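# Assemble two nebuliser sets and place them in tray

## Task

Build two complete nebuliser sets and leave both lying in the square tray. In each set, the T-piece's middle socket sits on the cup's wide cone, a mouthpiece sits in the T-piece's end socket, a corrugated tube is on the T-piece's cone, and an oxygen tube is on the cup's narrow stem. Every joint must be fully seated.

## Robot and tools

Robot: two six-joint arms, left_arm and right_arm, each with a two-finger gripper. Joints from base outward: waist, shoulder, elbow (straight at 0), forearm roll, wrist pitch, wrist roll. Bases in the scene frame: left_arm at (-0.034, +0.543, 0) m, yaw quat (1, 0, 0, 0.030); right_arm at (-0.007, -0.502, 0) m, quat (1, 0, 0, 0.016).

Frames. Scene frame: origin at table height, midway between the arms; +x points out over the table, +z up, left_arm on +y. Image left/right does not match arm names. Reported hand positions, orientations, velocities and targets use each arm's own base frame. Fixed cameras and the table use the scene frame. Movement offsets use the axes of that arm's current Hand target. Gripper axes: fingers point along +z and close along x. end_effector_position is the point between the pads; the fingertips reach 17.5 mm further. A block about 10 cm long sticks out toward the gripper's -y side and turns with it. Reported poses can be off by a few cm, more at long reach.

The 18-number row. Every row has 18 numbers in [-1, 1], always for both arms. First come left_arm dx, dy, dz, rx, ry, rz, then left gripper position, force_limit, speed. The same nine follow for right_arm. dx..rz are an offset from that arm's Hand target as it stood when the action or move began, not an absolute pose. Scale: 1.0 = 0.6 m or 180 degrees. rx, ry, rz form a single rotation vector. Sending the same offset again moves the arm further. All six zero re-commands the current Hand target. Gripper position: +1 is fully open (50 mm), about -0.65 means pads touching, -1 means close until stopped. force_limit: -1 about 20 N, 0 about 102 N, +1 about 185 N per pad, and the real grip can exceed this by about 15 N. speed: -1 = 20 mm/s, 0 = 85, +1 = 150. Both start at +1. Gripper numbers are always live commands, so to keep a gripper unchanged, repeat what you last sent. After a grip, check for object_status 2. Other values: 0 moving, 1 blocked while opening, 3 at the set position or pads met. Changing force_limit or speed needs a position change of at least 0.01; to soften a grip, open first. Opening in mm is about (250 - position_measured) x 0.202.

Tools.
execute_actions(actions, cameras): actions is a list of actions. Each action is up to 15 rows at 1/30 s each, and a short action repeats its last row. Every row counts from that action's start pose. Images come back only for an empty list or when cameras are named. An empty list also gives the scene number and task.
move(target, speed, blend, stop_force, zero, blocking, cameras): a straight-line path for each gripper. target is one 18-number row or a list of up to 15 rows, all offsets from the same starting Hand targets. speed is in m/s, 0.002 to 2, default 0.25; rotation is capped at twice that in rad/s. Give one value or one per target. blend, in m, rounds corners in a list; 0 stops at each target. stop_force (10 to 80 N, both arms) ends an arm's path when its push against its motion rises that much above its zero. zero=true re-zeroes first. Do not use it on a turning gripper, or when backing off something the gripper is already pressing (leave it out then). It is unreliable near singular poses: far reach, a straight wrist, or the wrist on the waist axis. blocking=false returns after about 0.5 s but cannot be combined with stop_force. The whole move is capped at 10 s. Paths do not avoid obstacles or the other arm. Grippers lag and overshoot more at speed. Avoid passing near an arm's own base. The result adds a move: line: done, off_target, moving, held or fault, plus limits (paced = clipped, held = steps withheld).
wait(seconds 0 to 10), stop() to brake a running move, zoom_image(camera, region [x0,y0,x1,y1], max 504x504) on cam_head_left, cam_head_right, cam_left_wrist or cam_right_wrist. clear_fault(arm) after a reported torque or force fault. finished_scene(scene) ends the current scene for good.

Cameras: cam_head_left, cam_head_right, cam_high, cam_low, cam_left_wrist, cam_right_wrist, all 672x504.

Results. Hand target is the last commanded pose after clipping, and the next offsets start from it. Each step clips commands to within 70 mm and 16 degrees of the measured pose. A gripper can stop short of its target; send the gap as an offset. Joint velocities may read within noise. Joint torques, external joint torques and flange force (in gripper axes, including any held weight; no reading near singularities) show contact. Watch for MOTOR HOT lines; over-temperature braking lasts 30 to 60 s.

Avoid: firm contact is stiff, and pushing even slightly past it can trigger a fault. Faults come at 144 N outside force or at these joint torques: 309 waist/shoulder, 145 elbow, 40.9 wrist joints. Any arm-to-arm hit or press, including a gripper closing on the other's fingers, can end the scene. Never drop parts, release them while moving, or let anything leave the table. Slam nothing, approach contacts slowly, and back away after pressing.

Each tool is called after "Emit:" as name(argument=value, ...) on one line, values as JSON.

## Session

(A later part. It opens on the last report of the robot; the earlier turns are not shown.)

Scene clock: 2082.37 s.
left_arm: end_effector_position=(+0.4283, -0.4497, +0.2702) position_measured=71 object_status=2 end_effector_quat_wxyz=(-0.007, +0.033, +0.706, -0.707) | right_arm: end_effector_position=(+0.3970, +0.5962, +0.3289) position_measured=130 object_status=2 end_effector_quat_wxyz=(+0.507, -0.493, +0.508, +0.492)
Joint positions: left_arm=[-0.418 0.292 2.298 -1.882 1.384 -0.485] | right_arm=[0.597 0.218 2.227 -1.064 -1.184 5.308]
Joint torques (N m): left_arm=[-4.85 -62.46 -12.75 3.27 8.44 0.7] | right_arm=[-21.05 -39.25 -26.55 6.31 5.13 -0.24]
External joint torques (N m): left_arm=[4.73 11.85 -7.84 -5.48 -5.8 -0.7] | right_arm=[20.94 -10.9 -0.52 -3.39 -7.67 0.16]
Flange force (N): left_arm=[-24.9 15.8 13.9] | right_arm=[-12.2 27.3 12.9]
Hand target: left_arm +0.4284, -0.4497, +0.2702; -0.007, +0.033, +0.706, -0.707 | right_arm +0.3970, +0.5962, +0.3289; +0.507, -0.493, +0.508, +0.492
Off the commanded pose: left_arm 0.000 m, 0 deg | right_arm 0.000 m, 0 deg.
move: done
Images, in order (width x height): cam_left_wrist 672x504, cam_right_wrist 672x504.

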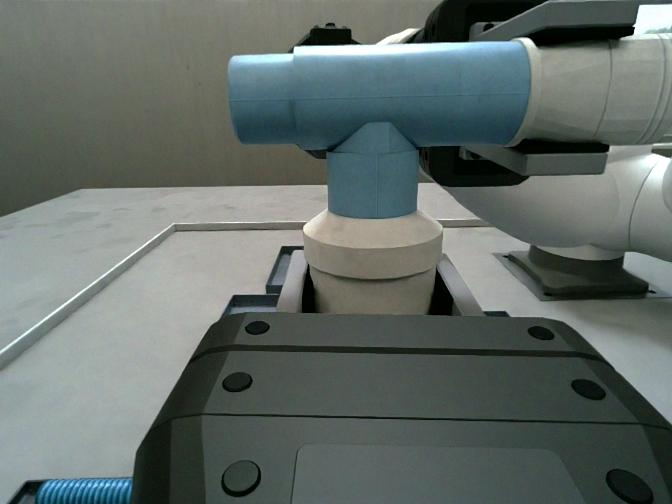

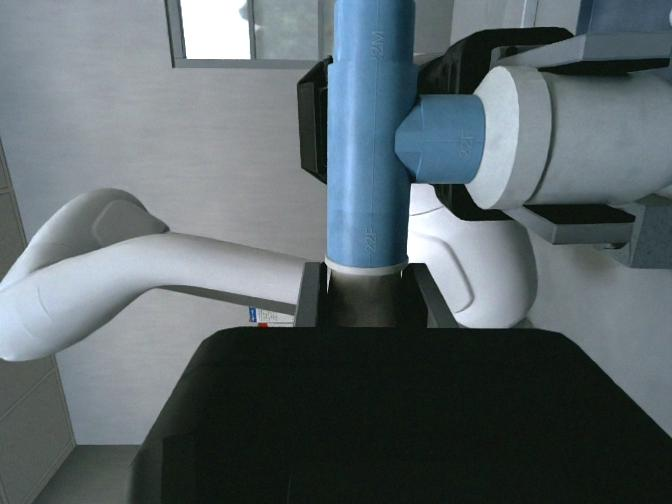

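Emit:
move(target=[[0,0,0,0,0,0,-0.97,1,-0.6,0,0.0008,0,0,0,0,-1,1,-0.6],[0,0,0,0,0,0,-0.97,1,-0.6,0,0.0008,0,0,0,0,0.45,1,-0.6],[0,0,0,0,0,0,-0.97,1,-0.6,0,0.0008,-0.1333,0,0,0,0.45,1,-0.6],[0,0,0,0,0,0,-0.97,1,-0.6,-0.0018,-0.0235,-0.5766,0.35355,0,0.35355,0.45,1,-0.6],[0,0,0,0,0,0,-0.97,1,-0.6,0.1315,0.0247,-0.998,0.7071,0,0.7071,0.45,1,-0.6]], speed=[0.05, 0.05, 0.12, 0.5, 0.6], blend=[0, 0, 0.03, 0.08, 0], cameras=["cam_left_wrist", "cam_right_wrist"])

Scene clock: 2113.83 s.
left_arm: end_effector_position=(+0.4284, -0.4497, +0.2702) position_measured=71 object_status=2 end_effector_quat_wxyz=(-0.007, +0.033, +0.706, -0.707) | right_arm: end_effector_position=(+0.3641, -0.0020, +0.2505) position_measured=85 object_status=3 end_effector_quat_wxyz=(+0.000, +0.718, +0.696, +0.000)
Joint positions: left_arm=[-0.418 0.292 2.298 -1.882 1.384 -0.485] | right_arm=[-0.1 -0.252 2.212 -0.001 1.182 6.214]
Joint torques (N m): left_arm=[1.81 -52.81 -20.66 -1.76 2.32 -0.14] | right_arm=[-1.79 -11.6 -39.31 3.84 0.25 0.02]
External joint torques (N m): left_arm=[-1.94 2.51 0.23 -0.43 0.3 0.13] | right_arm=[1.67 -2.27 -1.26 0.2 -0.18 -0.02]
Flange force (N): left_arm=[-0.3 5.4 5.0] | right_arm=[4.5 -2.2 -3.1]
Hand target: left_arm +0.4284, -0.4497, +0.2702; -0.007, +0.033, +0.706, -0.707 | right_arm +0.3641, -0.0020, +0.2505; +0.000, +0.718, +0.696, +0.000
Off the commanded pose: left_arm 0.000 m, 0 deg | right_arm 0.000 m, 0 deg.
move: done
Images, in order (width x height): cam_left_wrist 672x504, cam_right_wrist 672x504.

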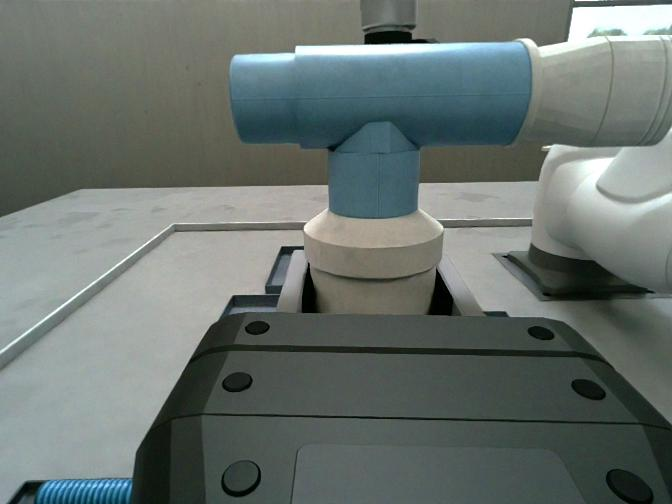

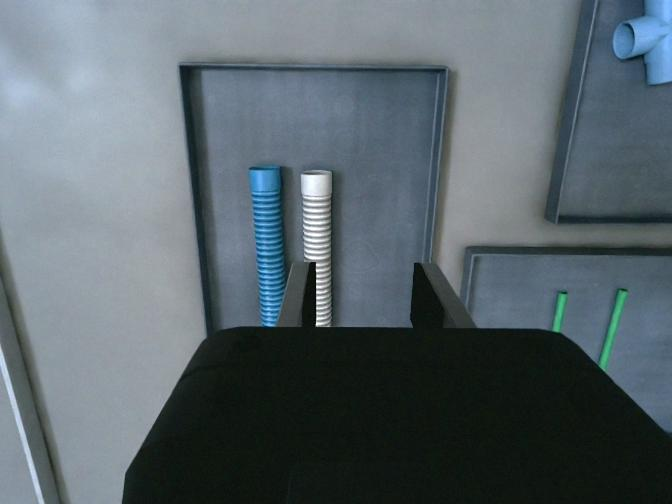

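Emit:
move(target=[0,0,0,0,0,0,-0.97,1,-0.6,-0.107,-0.0017,0.26,0,0,0,0.36,1,-0.6], speed=0.3, cameras=["cam_right_wrist"])

Scene clock: 2126.37 s.
left_arm: end_effector_position=(+0.4284, -0.4497, +0.2702) position_measured=71 object_status=2 end_effector_quat_wxyz=(-0.007, +0.033, +0.706, -0.707) | right_arm: end_effector_position=(+0.3612, -0.0663, +0.0946) position_measured=99 object_status=3 end_effector_quat_wxyz=(+0.000, +0.718, +0.696, +0.000)
Joint positions: left_arm=[-0.418 0.292 2.298 -1.882 1.384 -0.485] | right_arm=[-0.275 -0.062 2.396 -0.001 0.808 6.039]
Joint torques (N m): left_arm=[1.64 -52.86 -20.52 -1.75 2.31 -0.17] | right_arm=[-2.34 -22.72 -30.75 2.96 0.24 0.04]
External joint torques (N m): left_arm=[-1.83 2.54 -0.04 -0.46 0.31 0.17] | right_arm=[2.21 -2.19 -1.09 0.2 -0.18 -0.04]
Flange force (N): left_arm=[-0.8 5.5 5.0] | right_arm=[6.1 -0.6 -4.2]
Hand target: left_arm +0.4284, -0.4497, +0.2702; -0.007, +0.033, +0.706, -0.707 | right_arm +0.3612, -0.0663, +0.0946; +0.000, +0.718, +0.696, +0.000
Off the commanded pose: left_arm 0.000 m, 0 deg | right_arm 0.000 m, 0 deg.
move: done
Images, in order (width x height): cam_right_wrist 672x504.

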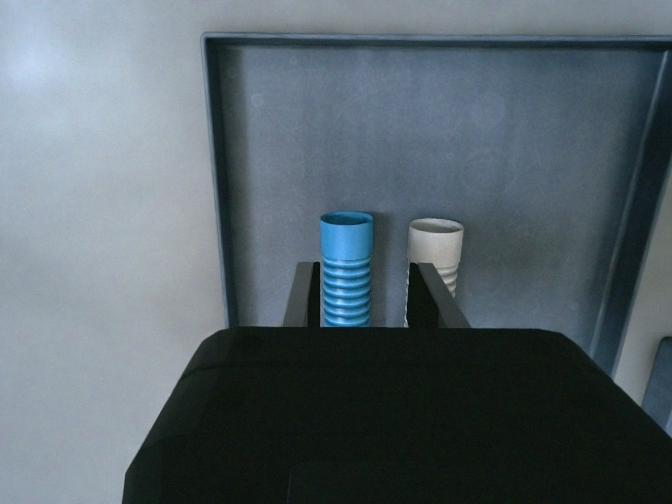

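Emit:
move(target=[[0,0,0,0,0,0,-0.97,1,-0.6,-0.0073,0,0.095,0,0,0,0.36,1,-0.6],[0,0,0,0,0,0,-0.97,1,-0.6,-0.0073,0,0.1168,0,0,0,0.36,1,-0.6],[0,0,0,0,0,0,-0.97,1,-0.6,-0.0073,0,0.1168,0,0,0,-1,1,-0.6],[0,0,0,0,0,0,-0.97,1,-0.6,-0.0073,0,-0.176,0,0,0,-1,1,-0.6],[0,0,0,0,0,0,-0.97,1,-0.6,0.4,0.12,-0.398,0,0.25,0,-1,1,-0.6],[0,0,0,0,0,0,-0.97,1,-0.6,0.868,0.2557,-0.398,0,0.5,0,-1,1,-0.6]], speed=[0.2, 0.06, 0.06, 0.25, 0.5, 0.5], blend=[0.01, 0, 0, 0.05, 0.06, 0], cameras=["cam_left_wrist", "cam_right_wrist", "cam_head_left"])

Scene clock: 2146.43 s.
left_arm: end_effector_position=(+0.4284, -0.4497, +0.2702) position_measured=71 object_status=2 end_effector_quat_wxyz=(-0.007, +0.033, +0.706, -0.707) | right_arm: end_effector_position=(+0.5302, +0.4498, +0.3330) position_measured=137 object_status=2 end_effector_quat_wxyz=(+0.492, -0.508, -0.493, -0.507)
Joint positions: left_arm=[-0.418 0.292 2.298 -1.882 1.384 -0.485] | right_arm=[0.233 0.278 2.131 1.768 1.395 5.428]
Joint torques (N m): left_arm=[1.75 -52.89 -20.46 -1.75 2.29 -0.12] | right_arm=[-2.16 -61.45 -32.28 1.26 2.57 0.06]
External joint torques (N m): left_arm=[-1.86 2.4 0.06 -0.44 0.34 0.12] | right_arm=[2.1 -1.44 -1.15 0.17 -0.24 0.01]
Flange force (N): left_arm=[-0.5 5.2 4.8] | right_arm=[2.8 -0.8 4.3]
Hand target: left_arm +0.4284, -0.4497, +0.2702; -0.007, +0.033, +0.706, -0.707 | right_arm +0.5302, +0.4499, +0.3329; +0.492, -0.508, -0.493, -0.507
Off the commanded pose: left_arm 0.000 m, 0 deg | right_arm 0.000 m, 0 deg.
move: done; blend cut to 0.0065 m at target 1
Images, in order (width x height): cam_head_left 672x504, cam_left_wrist 672x504, cam_right_wrist 672x504.

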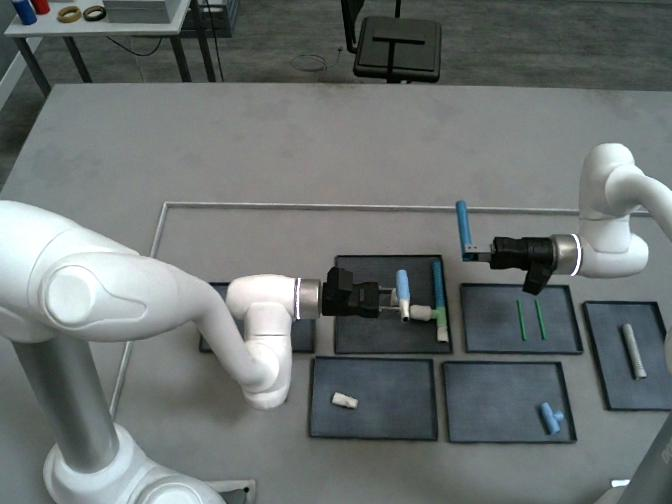

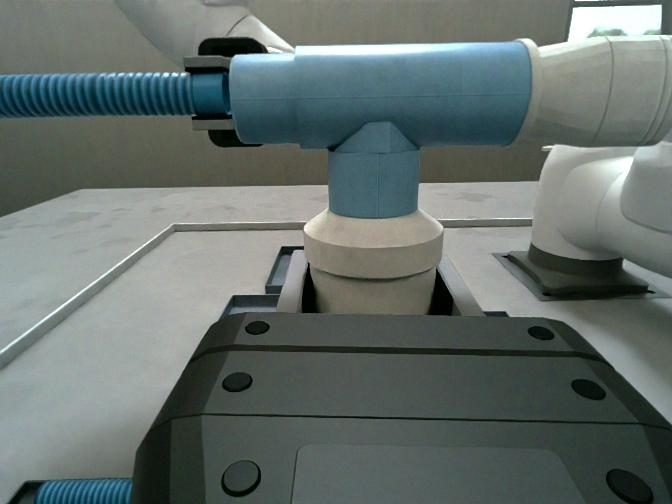

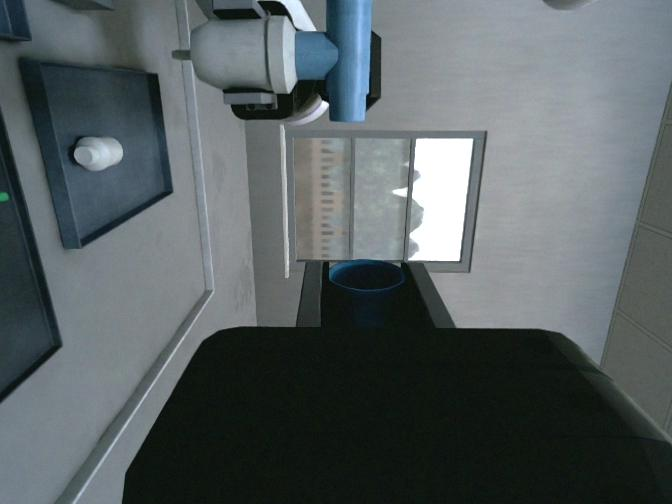

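Emit:
move(target=[0,0,0,0,0,0,-0.97,1,-0.6,0,-0.0075,0.2478,0.0072,0,0,-1,1,-0.6], speed=0.25, cameras=["cam_left_wrist", "cam_right_wrist", "cam_head_left", "cam_head_right"])

Emit:
zoom_image(camera="cam_left_wrist", region=[0, 0, 336, 252])

Emit:
zoom_image(camera="cam_right_wrist", region=[260, 80, 472, 292])

Emit:
zoom_image(camera="cam_head_left", region=[350, 190, 462, 330])

Emit:
zoom_image(camera="cam_head_right", region=[330, 190, 442, 330])

Scene clock: 2160.07 s.
left_arm: end_effector_position=(+0.4284, -0.4497, +0.2702) position_measured=71 object_status=2 end_effector_quat_wxyz=(-0.007, +0.033, +0.706, -0.707) | right_arm: end_effector_position=(+0.5302, +0.5986, +0.3328) position_measured=137 object_status=2 end_effector_quat_wxyz=(+0.498, -0.502, -0.498, -0.502)
Joint positions: left_arm=[-0.418 0.292 2.298 -1.882 1.384 -0.485] | right_arm=[0.472 0.361 2.005 1.926 1.242 5.428]
Joint torques (N m): left_arm=[1.77 -53.18 -20.44 -1.7 2.32 -0.19] | right_arm=[-2.27 -71.85 -33.63 0.78 2.56 0.11]
External joint torques (N m): left_arm=[-1.79 2.7 -0.25 -0.52 0.3 0.18] | right_arm=[2.2 -0.59 -1.34 0.08 -0.25 -0.04]
Flange force (N): left_arm=[-1.3 5.7 5.2] | right_arm=[1.6 -0.2 4.5]
Hand target: left_arm +0.4284, -0.4497, +0.2702; -0.007, +0.033, +0.706, -0.707 | right_arm +0.5302, +0.5986, +0.3328; +0.498, -0.502, -0.498, -0.502
Off the commanded pose: left_arm 0.000 m, 0 deg | right_arm 0.000 m, 0 deg.
move: done
Images, in order (width x height): cam_head_left 672x504, cam_head_right 672x504, cam_left_wrist 672x504, cam_right_wrist 672x504.

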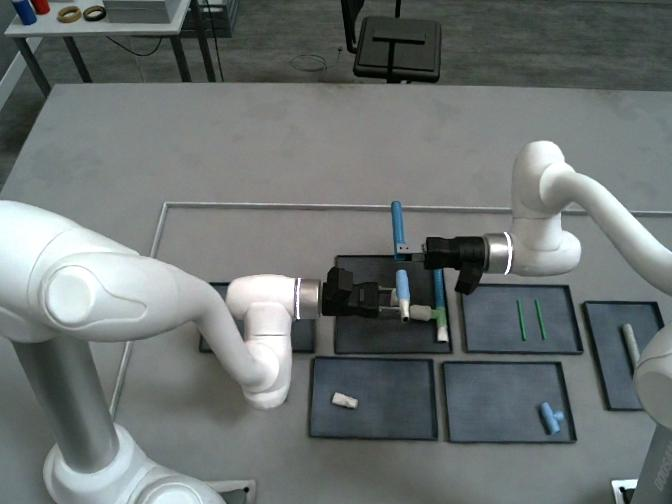

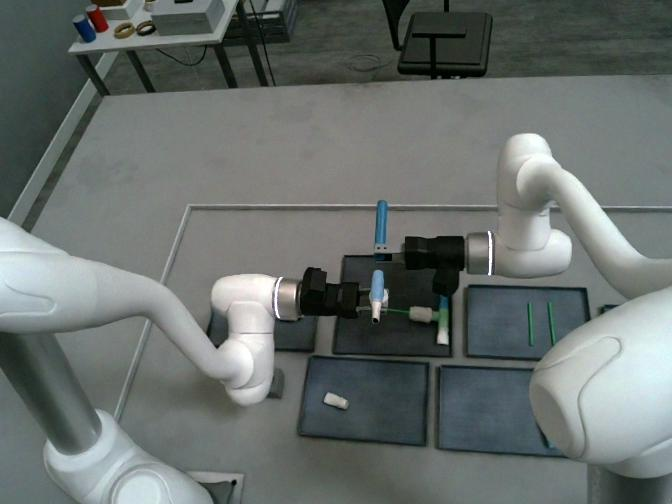

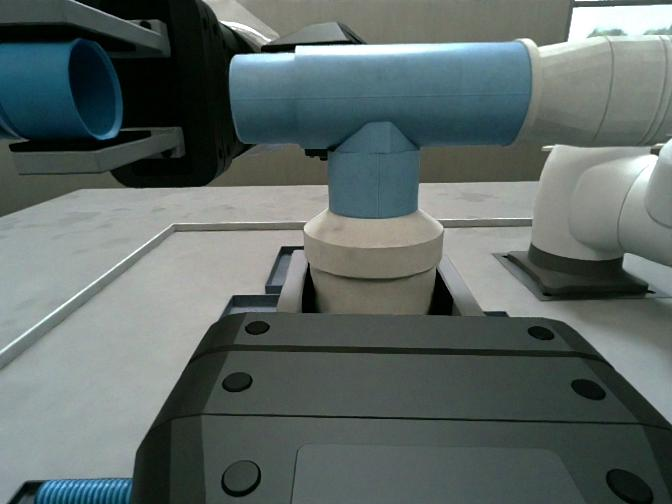

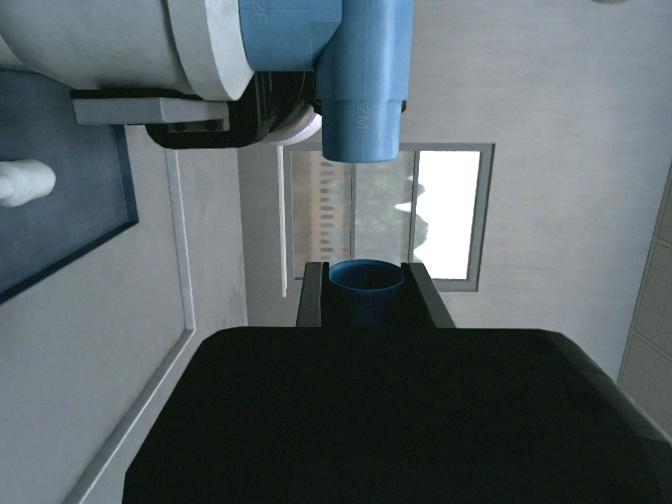

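Scaled by 1.500 from the camera's 672x504 image, which has a finer 960x720 frame.

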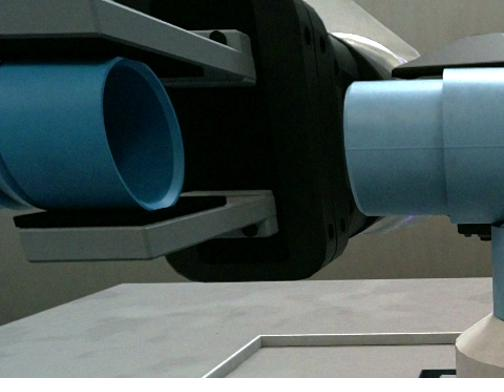

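Scaled by 2.377 from the camera's 672x504 image, which has a finer 960x720 frame.

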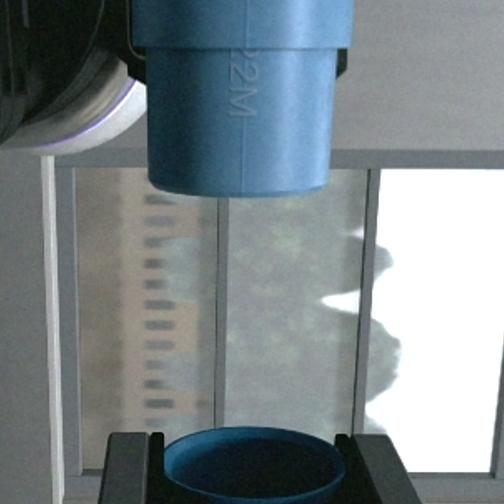

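Scaled by 3.600 from the camera's 672x504 image, which has a finer 960x720 frame.

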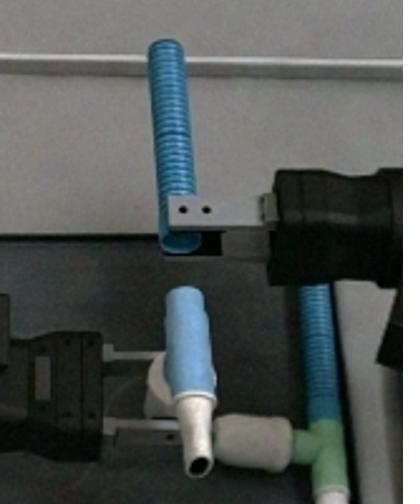

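Scaled by 3.600 from the camera's 672x504 image, which has a finer 960x720 frame.

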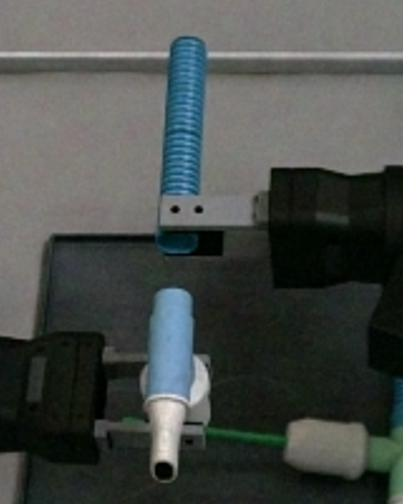

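Emit:
move(target=[0,0,0,0,0,0,-0.97,1,-0.6,-0.0042,-0.04,0.001,0,0,0,-1,1,-0.6], speed=0.12, cameras=["cam_left_wrist", "cam_right_wrist", "cam_head_left", "cam_head_right"])

Emit:
zoom_image(camera="cam_left_wrist", region=[110, 20, 278, 188])

Emit:
zoom_image(camera="cam_right_wrist", region=[280, 140, 448, 308])

Emit:
zoom_image(camera="cam_head_left", region=[370, 240, 434, 324])

Emit:
zoom_image(camera="cam_head_right", region=[346, 240, 410, 324])

Scene clock: 2184.33 s.
left_arm: end_effector_position=(+0.4284, -0.4497, +0.2702) position_measured=71 object_status=2 end_effector_quat_wxyz=(-0.007, +0.033, +0.706, -0.707) | right_arm: end_effector_position=(+0.5062, +0.5994, +0.3303) position_measured=137 object_status=2 end_effector_quat_wxyz=(+0.498, -0.502, -0.498, -0.502)
Joint positions: left_arm=[-0.418 0.292 2.298 -1.882 1.384 -0.485] | right_arm=[0.491 0.34 2.046 1.948 1.236 5.405]
Joint torques (N m): left_arm=[1.53 -53.08 -20.53 -1.72 2.32 -0.15] | right_arm=[-2.22 -68.77 -33.58 0.65 2.57 0.09]
External joint torques (N m): left_arm=[-1.73 2.6 0.05 -0.48 0.31 0.15] | right_arm=[2.05 -1.22 -0.99 0.13 -0.21 -0.01]
Flange force (N): left_arm=[-0.8 5.6 4.8] | right_arm=[2.2 -1.5 3.6]
Hand target: left_arm +0.4284, -0.4497, +0.2702; -0.007, +0.033, +0.706, -0.707 | right_arm +0.5062, +0.5994, +0.3303; +0.498, -0.502, -0.498, -0.502
Off the commanded pose: left_arm 0.000 m, 0 deg | right_arm 0.000 m, 0 deg.
move: done
Images, in order (width x height): cam_head_left 672x504, cam_head_right 672x504, cam_left_wrist 672x504, cam_right_wrist 672x504.

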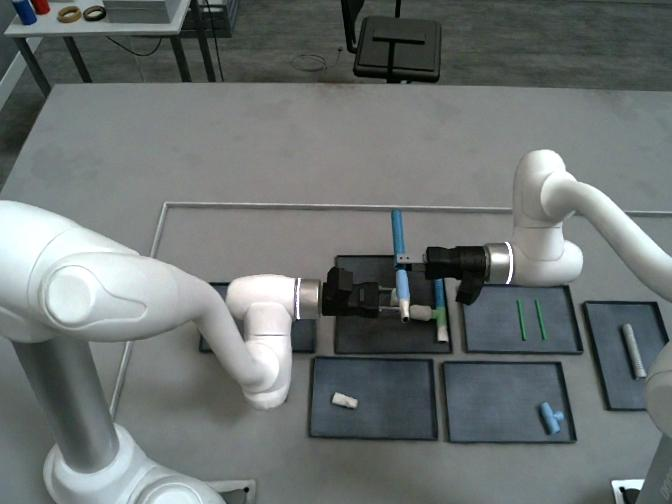

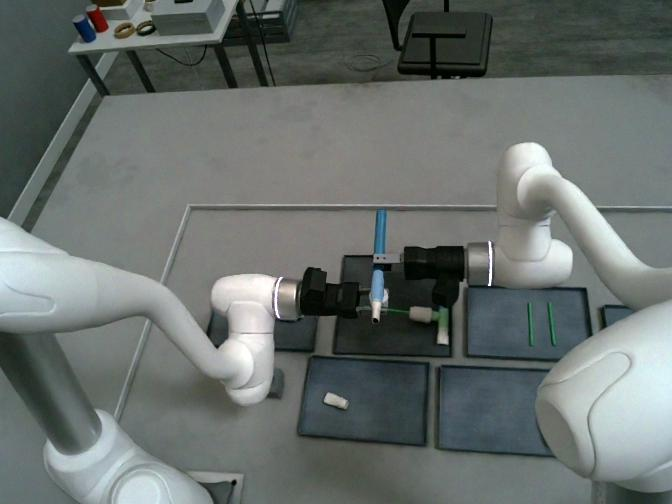

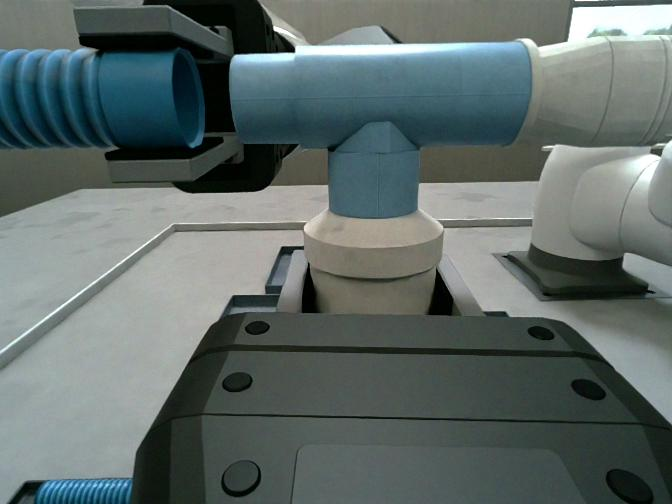

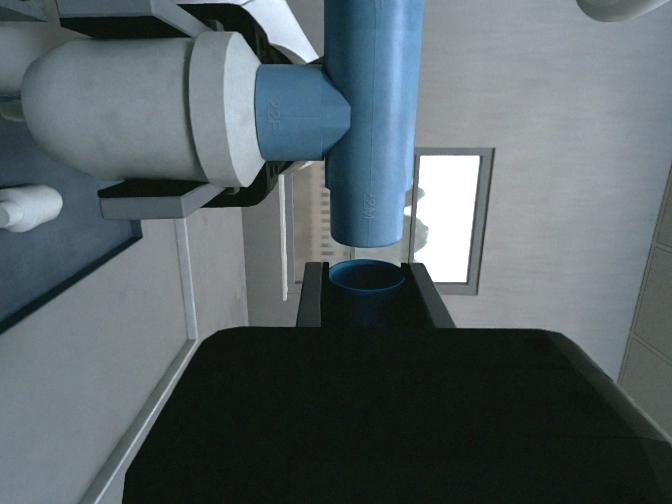

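Scaled by 3.000 from the camera's 672x504 image, which has a finer 960x720 frame.

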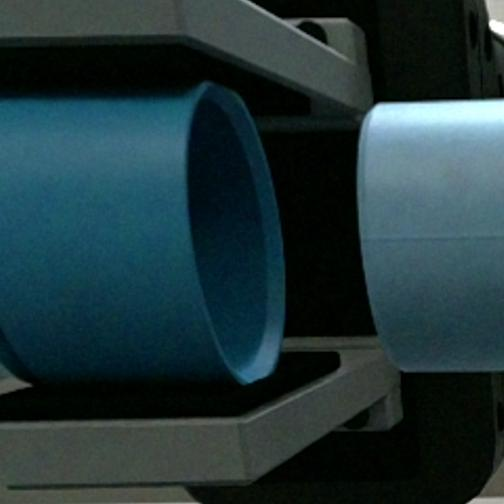

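Scaled by 3.000 from the camera's 672x504 image, which has a finer 960x720 frame.

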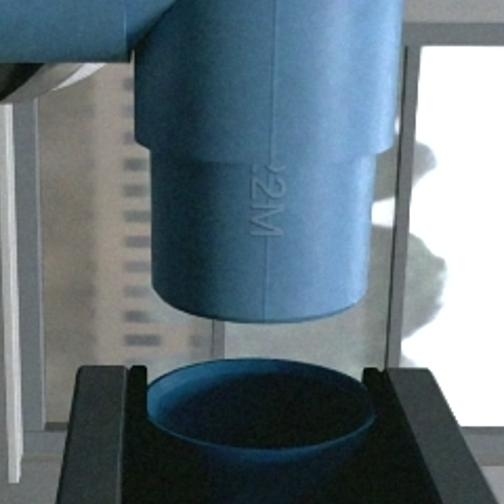

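Scaled by 6.000 from the camera's 672x504 image, which has a finer 960x720 frame.

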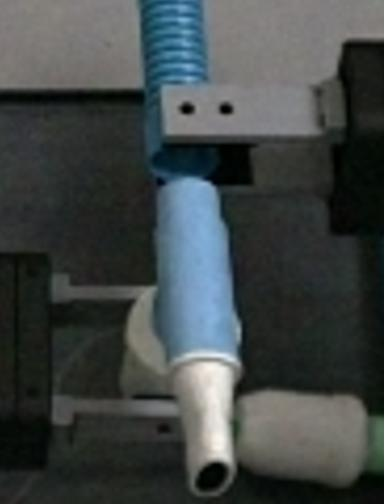

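Scaled by 6.000 from the camera's 672x504 image, which has a finer 960x720 frame.

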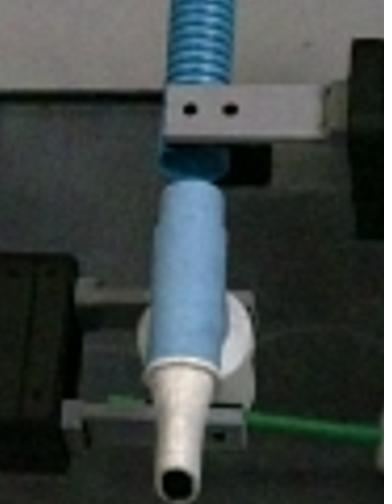

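Emit:
move(target=[0,0,0,0,0,0,-0.97,1,-0.6,-0.0007,-0.0083,0,0,0,0,-1,1,-0.6], speed=0.05)

Emit:
move(target=[0,0,0,0,0,0,-0.97,1,-0.6,0,-0.06,0,0,0,0,-1,1,-0.6], speed=0.015, stop_force=15, cameras=["cam_left_wrist", "cam_right_wrist"])

Emit:
zoom_image(camera="cam_left_wrist", region=[170, 20, 338, 188])

Emit:
zoom_image(camera="cam_right_wrist", region=[280, 140, 448, 308])

Scene clock: 2193.40 s.
left_arm: end_effector_position=(+0.4284, -0.4497, +0.2702) position_measured=71 object_status=2 end_effector_quat_wxyz=(-0.007, +0.033, +0.706, -0.707) | right_arm: end_effector_position=(+0.5012, +0.5994, +0.3299) position_measured=137 object_status=2 end_effector_quat_wxyz=(+0.498, -0.502, -0.498, -0.502)
Joint positions: left_arm=[-0.418 0.292 2.298 -1.882 1.384 -0.485] | right_arm=[0.496 0.335 2.054 1.952 1.234 5.4]
Joint torques (N m): left_arm=[1.6 -52.88 -20.46 -1.73 2.31 -0.16] | right_arm=[-2.07 -68.14 -33.38 0.62 2.62 0.08]
External joint torques (N m): left_arm=[-1.79 2.24 0 -0.47 0.32 0.16] | right_arm=[1.89 -1.21 -1.1 0.14 -0.25 0]
Flange force (N): left_arm=[-0.5 4.9 4.8] | right_arm=[2.3 -1.3 3.6]
Hand target: left_arm +0.4284, -0.4497, +0.2702; -0.007, +0.033, +0.706, -0.707 | right_arm +0.5012, +0.5994, +0.3299; +0.498, -0.502, -0.498, -0.502
Off the commanded pose: left_arm 0.000 m, 0 deg | right_arm 0.000 m, 0 deg.
move: done

Scene clock: 2195.53 s.
left_arm: end_effector_position=(+0.4283, -0.4497, +0.2702) position_measured=71 object_status=2 end_effector_quat_wxyz=(-0.007, +0.033, +0.706, -0.707) | right_arm: end_effector_position=(+0.4781, +0.5996, +0.3299) position_measured=137 object_status=2 end_effector_quat_wxyz=(+0.498, -0.502, -0.498, -0.502)
Joint positions: left_arm=[-0.418 0.292 2.298 -1.882 1.384 -0.485] | right_arm=[0.515 0.31 2.091 1.973 1.227 5.382]
Joint torques (N m): left_arm=[6.41 -48.26 -27.34 -5.55 -1.06 -1.31] | right_arm=[11.18 -68.93 -29.36 -2.78 6.37 0.09]
External joint torques (N m): left_arm=[-6.56 -2.17 6.99 3.36 3.68 1.31] | right_arm=[-11.25 2.46 -4.78 3.45 -3.96 -0.01]
Flange force (N): left_arm=[17.4 2.7 -0.7] | right_arm=[0.2 15.5 -2.2]
Hand target: left_arm +0.4284, -0.4497, +0.2702; -0.007, +0.033, +0.706, -0.707 | right_arm +0.4781, +0.5996, +0.3299; +0.498, -0.502, -0.498, -0.502 (not the last commanded pose)
Off the commanded pose: left_arm 0.000 m, 0 deg | right_arm 0.013 m, 0 deg.
move: contact (right_arm)
Images, in order (width x height): cam_left_wrist 672x504, cam_right_wrist 672x504.

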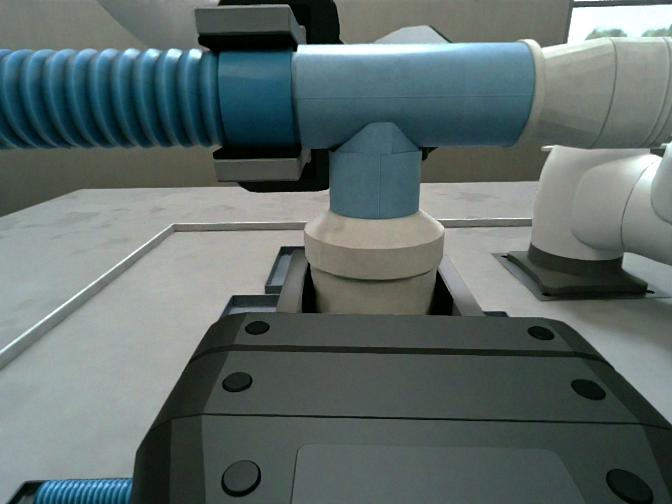

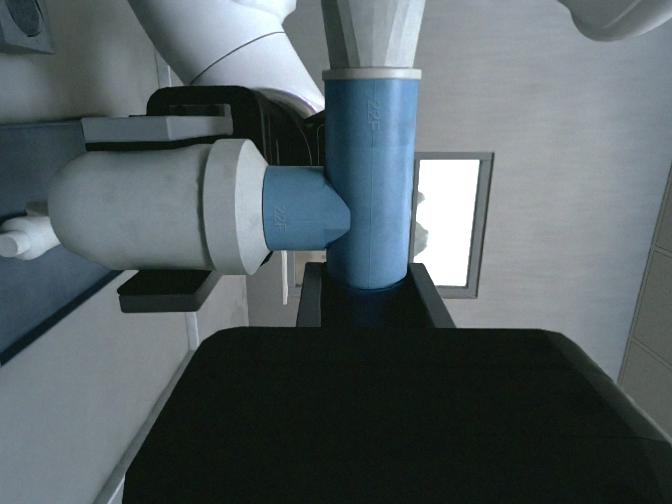

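Scaled by 3.000 from the camera's 672x504 image, which has a finer 960x720 frame.

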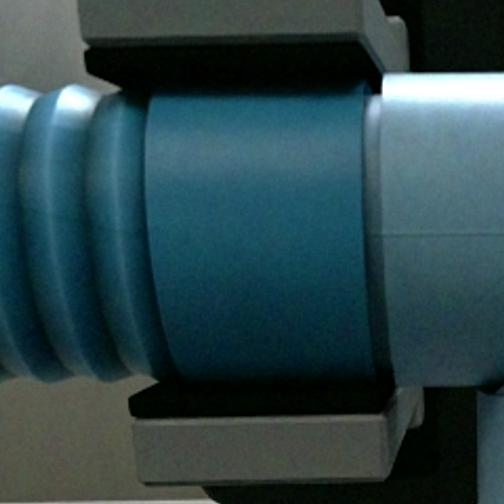

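Scaled by 3.000 from the camera's 672x504 image, which has a finer 960x720 frame.

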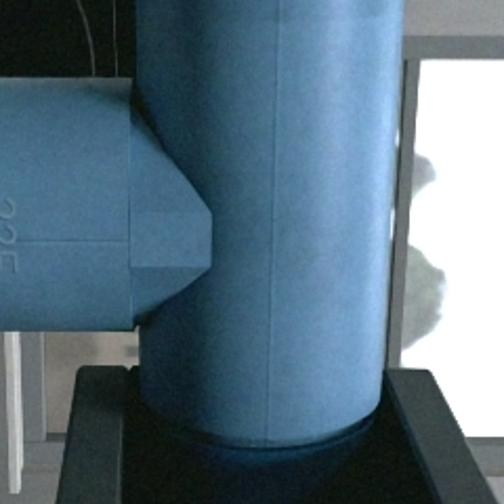

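Emit:
move(target=[[0,0,0,0,0,0,-0.97,1,-0.6,-0.00085,-0.0013,0.00003,0,0.02222,0,-1,1,-0.6],[0,0,0,0,0,0,-0.97,1,-0.6,0.00085,-0.0024,0.00003,0,-0.02222,0,-1,1,-0.6],[0,0,0,0,0,0,-0.97,1,-0.6,-0.00085,-0.0032,0.00003,0,0.02222,0,-1,1,-0.6],[0,0,0,0,0,0,-0.97,1,-0.6,0,-0.0032,0,0,0,0,-1,1,-0.6]], speed=0.06, cameras=["cam_left_wrist", "cam_right_wrist"])

Emit:
zoom_image(camera="cam_left_wrist", region=[170, 20, 338, 188])

Emit:
zoom_image(camera="cam_right_wrist", region=[280, 220, 448, 308])

Scene clock: 2207.30 s.
left_arm: end_effector_position=(+0.4284, -0.4497, +0.2702) position_measured=71 object_status=2 end_effector_quat_wxyz=(-0.007, +0.033, +0.706, -0.707) | right_arm: end_effector_position=(+0.4762, +0.5996, +0.3299) position_measured=137 object_status=2 end_effector_quat_wxyz=(+0.498, -0.502, -0.498, -0.502)
Joint positions: left_arm=[-0.418 0.292 2.298 -1.882 1.384 -0.485] | right_arm=[0.517 0.308 2.094 1.975 1.226 5.381]
Joint torques (N m): left_arm=[17.69 -48.71 -33.07 -9.78 -2.52 -1.91] | right_arm=[15.81 -69.35 -19.87 -7.02 7.89 0.32]
External joint torques (N m): left_arm=[-17.71 -1.86 12.78 7.6 5.14 1.9] | right_arm=[-16.02 3.21 -14.12 7.69 -5.49 -0.24]
Flange force (N): left_arm=[32.6 5.9 9.7] | right_arm=[2.7 30.7 7.3]
Hand target: left_arm +0.4284, -0.4497, +0.2702; -0.007, +0.033, +0.706, -0.707 | right_arm +0.4762, +0.5996, +0.3299; +0.498, -0.502, -0.498, -0.502
Off the commanded pose: left_arm 0.000 m, 0 deg | right_arm 0.000 m, 0 deg.
move: done
Images, in order (width x height): cam_left_wrist 672x504, cam_right_wrist 672x504.

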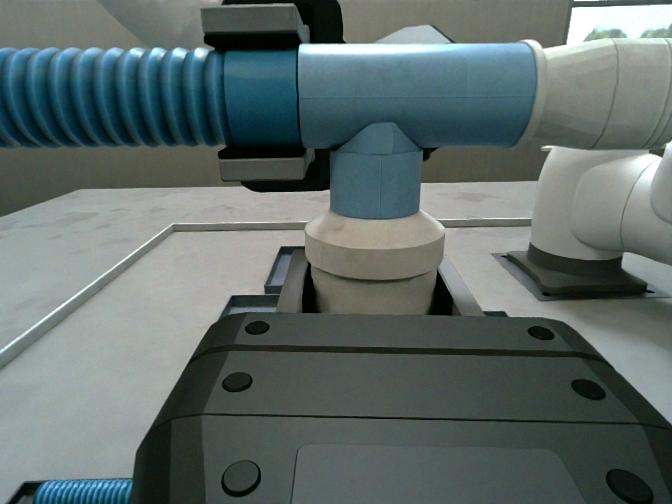

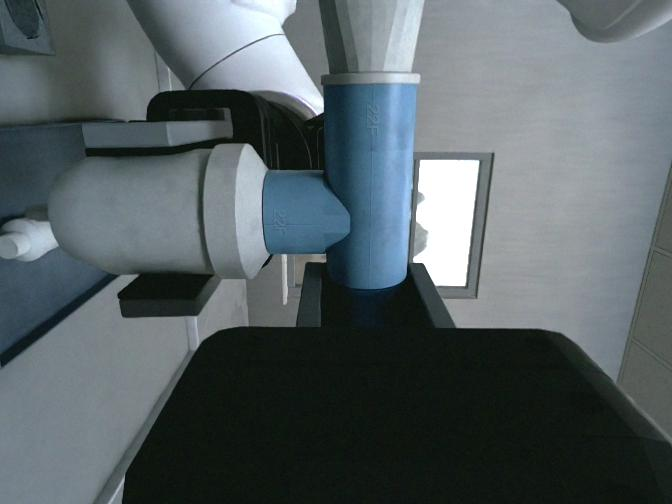

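Scaled by 3.000 from the camera's 672x504 image, which has a finer 960x720 frame.

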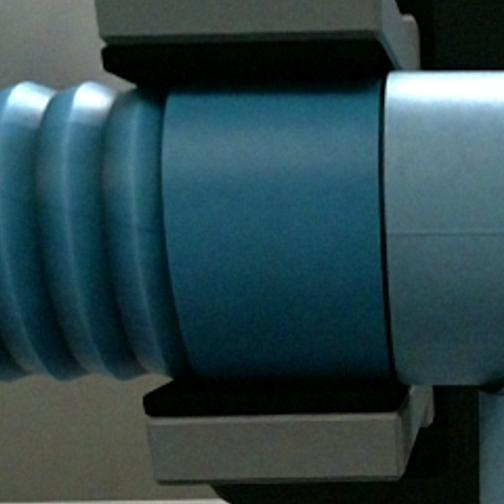

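Scaled by 3.000 from the camera's 672x504 image, which has a finer 960x720 frame.

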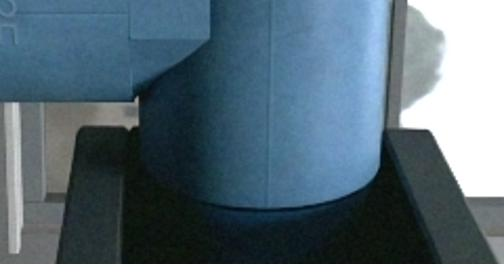

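Emit:
move(target=[[0,0,0,0,0,0,-0.97,1,-0.6,-0.00085,-0.0008,0.00003,0,0.02222,0,-1,1,-0.6],[0,0,0,0,0,0,-0.97,1,-0.6,0.00085,-0.0013,0.00003,0,-0.02222,0,-1,1,-0.6],[0,0,0,0,0,0,-0.97,1,-0.6,0,-0.0013,0,0,0,0,-1,1,-0.6]], speed=0.06, cameras=["cam_left_wrist", "cam_right_wrist"])

Emit:
zoom_image(camera="cam_left_wrist", region=[170, 20, 338, 188])

Scene clock: 2216.67 s.
left_arm: end_effector_position=(+0.4284, -0.4497, +0.2703) position_measured=71 object_status=2 end_effector_quat_wxyz=(-0.007, +0.033, +0.706, -0.707) | right_arm: end_effector_position=(+0.4754, +0.5996, +0.3299) position_measured=137 object_status=2 end_effector_quat_wxyz=(+0.498, -0.502, -0.498, -0.502)
Joint positions: left_arm=[-0.418 0.292 2.298 -1.882 1.384 -0.485] | right_arm=[0.518 0.308 2.095 1.975 1.226 5.38]
Joint torques (N m): left_arm=[12.36 -46.13 -41.65 -12.41 -3.66 -2.45] | right_arm=[32.94 -69.11 -20.84 -8.43 10.95 0.47]
External joint torques (N m): left_arm=[-12.43 -4.26 21.06 10.2 6.28 2.45] | right_arm=[-33.18 2.56 -13.3 9.12 -8.54 -0.39]
Flange force (N): left_arm=[43.9 5.8 -11.4] | right_arm=[4.3 41.5 -15.3]
Hand target: left_arm +0.4284, -0.4497, +0.2702; -0.007, +0.033, +0.706, -0.707 | right_arm +0.4754, +0.5996, +0.3299; +0.498, -0.502, -0.498, -0.502
Off the commanded pose: left_arm 0.000 m, 0 deg | right_arm 0.000 m, 0 deg.
move: done
Images, in order (width x height): cam_left_wrist 672x504, cam_right_wrist 672x504.

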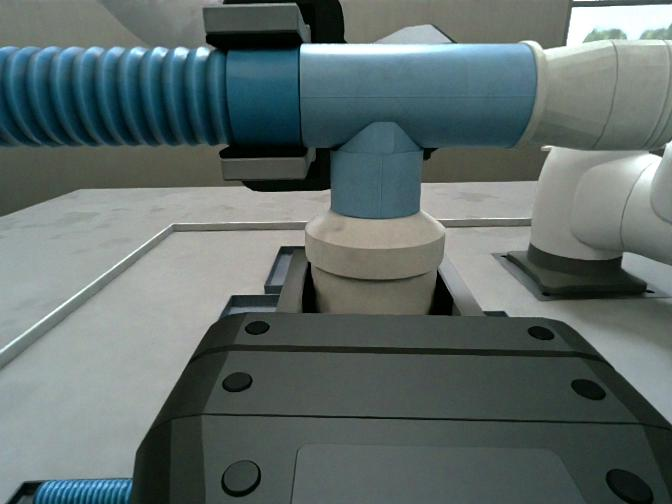

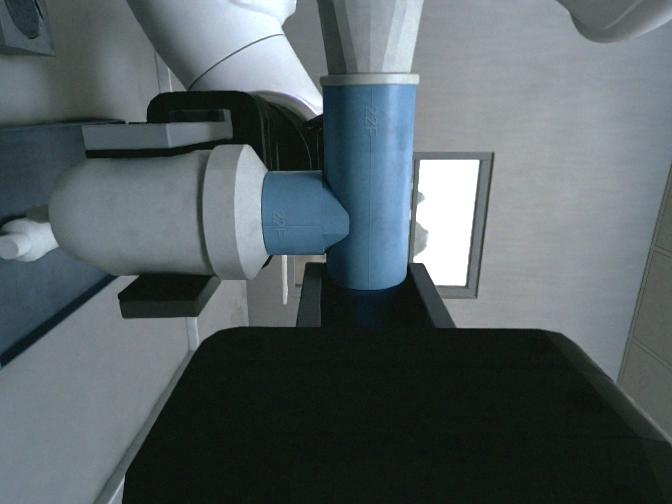

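Scaled by 3.000 from the camera's 672x504 image, which has a finer 960x720 frame.

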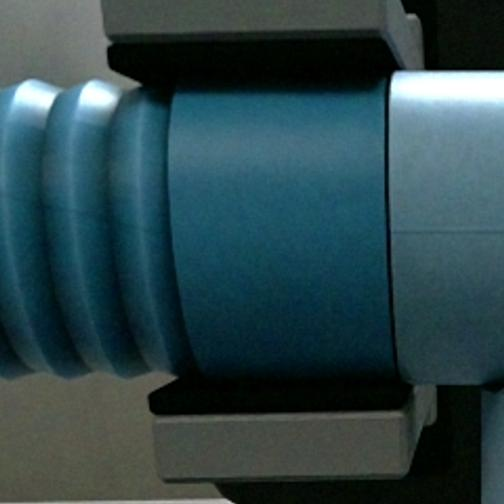

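Emit:
move(target=[[0,0,0,0,0,0,-0.97,1,-0.6,0,0.0012,0,0,0,0,-1,1,-0.6],[0,0,0,0,0,0,-0.97,1,-0.6,0,0.0012,0,0,0,0,0.5,1,-0.6],[0,0,0,0,0,0,-0.97,1,-0.6,0,0.0012,-0.1333,0,0,0,0.5,1,-0.6],[0,0,0,0,0,0,-0.97,1,-0.6,-0.1332,0.0933,-0.482,0,-0.5,0,0.5,1,-0.6]], speed=[0.05, 0.05, 0.12, 0.5], blend=[0, 0, 0.03, 0], cameras=["cam_left_wrist", "cam_right_wrist"])

Scene clock: 2224.73 s.
left_arm: end_effector_position=(+0.4284, -0.4497, +0.2702) position_measured=71 object_status=2 end_effector_quat_wxyz=(-0.007, +0.033, +0.706, -0.707) | right_arm: end_effector_position=(+0.5293, +0.3093, +0.2500) position_measured=78 object_status=3 end_effector_quat_wxyz=(-0.090, +0.614, +0.780, +0.085)
Joint positions: left_arm=[-0.418 0.292 2.298 -1.882 1.384 -0.485] | right_arm=[0.358 0.133 1.872 0.272 1.099 6.285]
Joint torques (N m): left_arm=[1.68 -53.38 -20.54 -1.74 2.29 -0.14] | right_arm=[-2.07 -53.12 -39.16 4.3 0.18 0.02]
External joint torques (N m): left_arm=[-1.98 3.15 0.13 -0.45 0.33 0.14] | right_arm=[1.86 -1.49 -1.34 0.2 -0.19 -0.01]
Flange force (N): left_arm=[-1.1 6.6 5.3] | right_arm=[3.6 -0.3 -1.4]
Hand target: left_arm +0.4284, -0.4497, +0.2702; -0.007, +0.033, +0.706, -0.707 | right_arm +0.5291, +0.3099, +0.2502; -0.018, +0.692, +0.721, +0.017
Off the commanded pose: left_arm 0.000 m, 0 deg | right_arm 0.001 m, 20 deg; orientation clipped.
joint sent to its limit (right arm) — joint 6 (wrist roll), upper limit. The joint targets are off in orientation, not in position.
move: off_target (right_arm); limits=paced
Images, in order (width x height): cam_left_wrist 672x504, cam_right_wrist 672x504.

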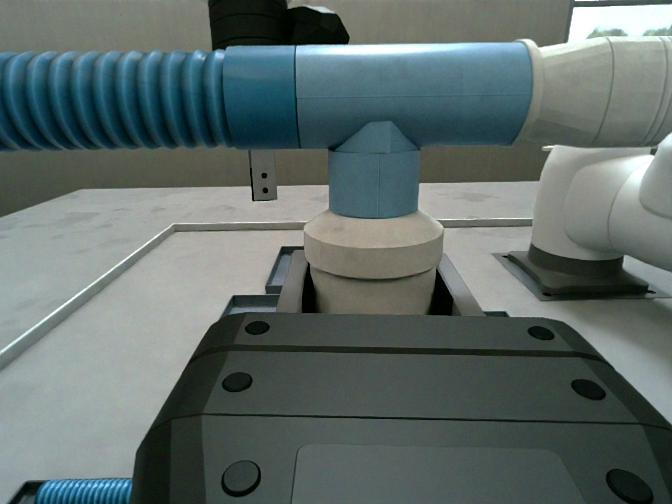

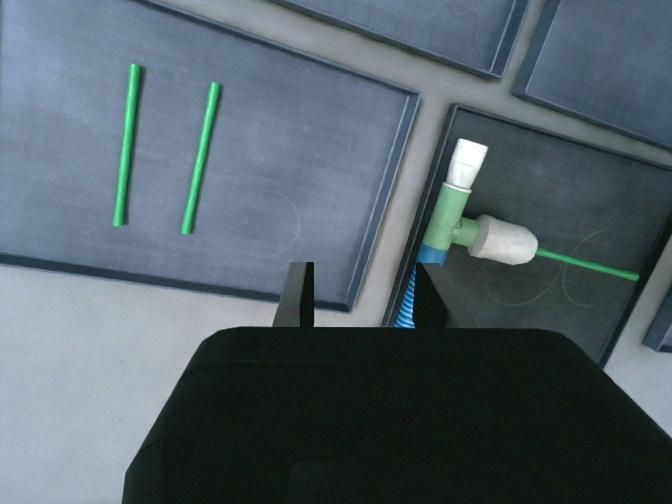

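Emit:
move(target=[0,0,0,0,0,0,-0.97,1,-0.6,0,0,0,0.0247,-0.0014,-0.9771,0.1,1,-0.6], speed=0.7, cameras=["cam_right_wrist"])

Scene clock: 2249.37 s.
left_arm: end_effector_position=(+0.4284, -0.4497, +0.2702) position_measured=71 object_status=2 end_effector_quat_wxyz=(-0.007, +0.033, +0.706, -0.707) | right_arm: end_effector_position=(+0.5291, +0.3099, +0.2502) position_measured=138 object_status=3 end_effector_quat_wxyz=(+0.000, +0.696, -0.718, +0.001)
Joint positions: left_arm=[-0.418 0.292 2.298 -1.882 1.384 -0.485] | right_arm=[0.475 0.162 1.82 -0.002 1.159 3.648]
Joint torques (N m): left_arm=[1.78 -53.15 -20.58 -1.73 2.33 -0.12] | right_arm=[-2.07 -56.32 -39.08 3.71 0.07 -0.04]
External joint torques (N m): left_arm=[-1.78 2.98 0.24 -0.45 0.28 0.12] | right_arm=[1.91 -1.25 -1.36 0.26 -0.15 0.04]
Flange force (N): left_arm=[-0.9 6.3 4.9] | right_arm=[-3.1 1.1 -2.1]
Hand target: left_arm +0.4284, -0.4497, +0.2702; -0.007, +0.033, +0.706, -0.707 | right_arm +0.5291, +0.3099, +0.2502; +0.000, +0.696, -0.718, +0.001
Off the commanded pose: left_arm 0.000 m, 0 deg | right_arm 0.000 m, 0 deg.
move: done
Images, in order (width x height): cam_right_wrist 672x504.

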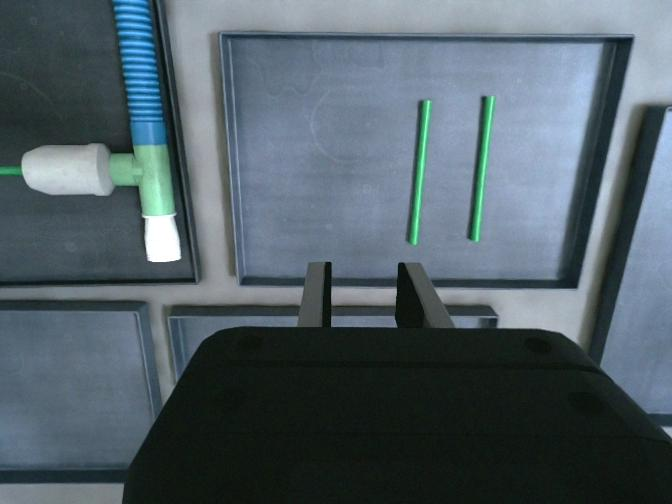

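Emit:
move(target=[0,0,0,0,0,0,-0.97,1,-0.6,0.0965,-0.063,0.2837,0,0,0.0139,0.1,1,-0.6], speed=0.3, cameras=["cam_right_wrist"])

Emit:
zoom_image(camera="cam_right_wrist", region=[252, 140, 504, 329])

Scene clock: 2258.43 s.
left_arm: end_effector_position=(+0.4284, -0.4497, +0.2702) position_measured=71 object_status=2 end_effector_quat_wxyz=(-0.007, +0.033, +0.706, -0.707) | right_arm: end_effector_position=(+0.5652, +0.2505, +0.0802) position_measured=138 object_status=3 end_effector_quat_wxyz=(+0.000, +0.680, -0.733, +0.001) end_effector_velocity=(-0.001, +0.000, -0.001) end_effector_angular_velocity=(+0.003, +0.003, -0.004)
Joint positions: left_arm=[-0.418 0.292 2.298 -1.882 1.384 -0.485] | right_arm=[0.362 0.325 1.968 -0.003 0.849 3.58]
Joint velocities: left_arm=[within noise] | right_arm=[-0.001 0.001 0.001 0.005 0 0]
Joint torques (N m): left_arm=[1.69 -53.12 -20.58 -1.77 2.34 -0.15] | right_arm=[-1.87 -65.92 -32.12 3.01 0.12 0.03]
External joint torques (N m): left_arm=[-1.88 2.67 0.21 -0.42 0.29 0.15] | right_arm=[1.74 -1.53 -1.09 0.27 -0.2 -0.03]
Flange force (N): left_arm=[-0.5 5.7 4.9] | right_arm=[-2.5 1.2 -2.1]
Hand target: left_arm +0.4284, -0.4497, +0.2702; -0.007, +0.033, +0.706, -0.707 | right_arm +0.5652, +0.2506, +0.0802; +0.000, +0.680, -0.733, +0.001
Off the commanded pose: left_arm 0.000 m, 0 deg | right_arm 0.000 m, 0 deg.
move: done
Images, in order (width x height): cam_right_wrist 672x504.

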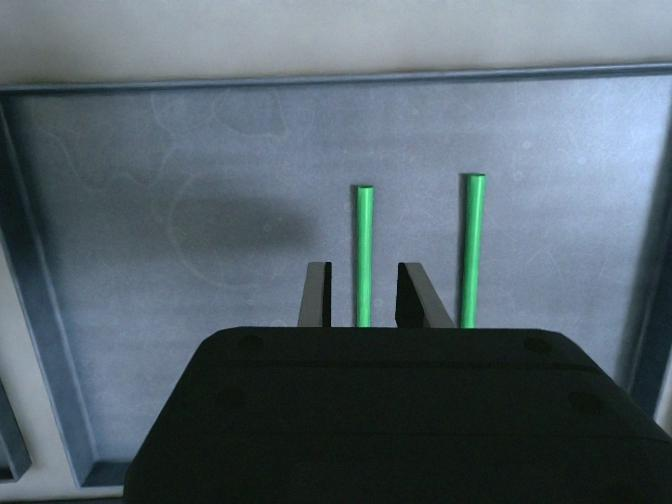

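Scaled by 2.000 from the camera's 672x504 image, which has a finer 960x720 frame.

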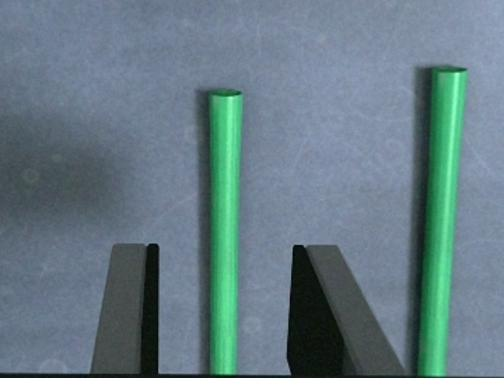

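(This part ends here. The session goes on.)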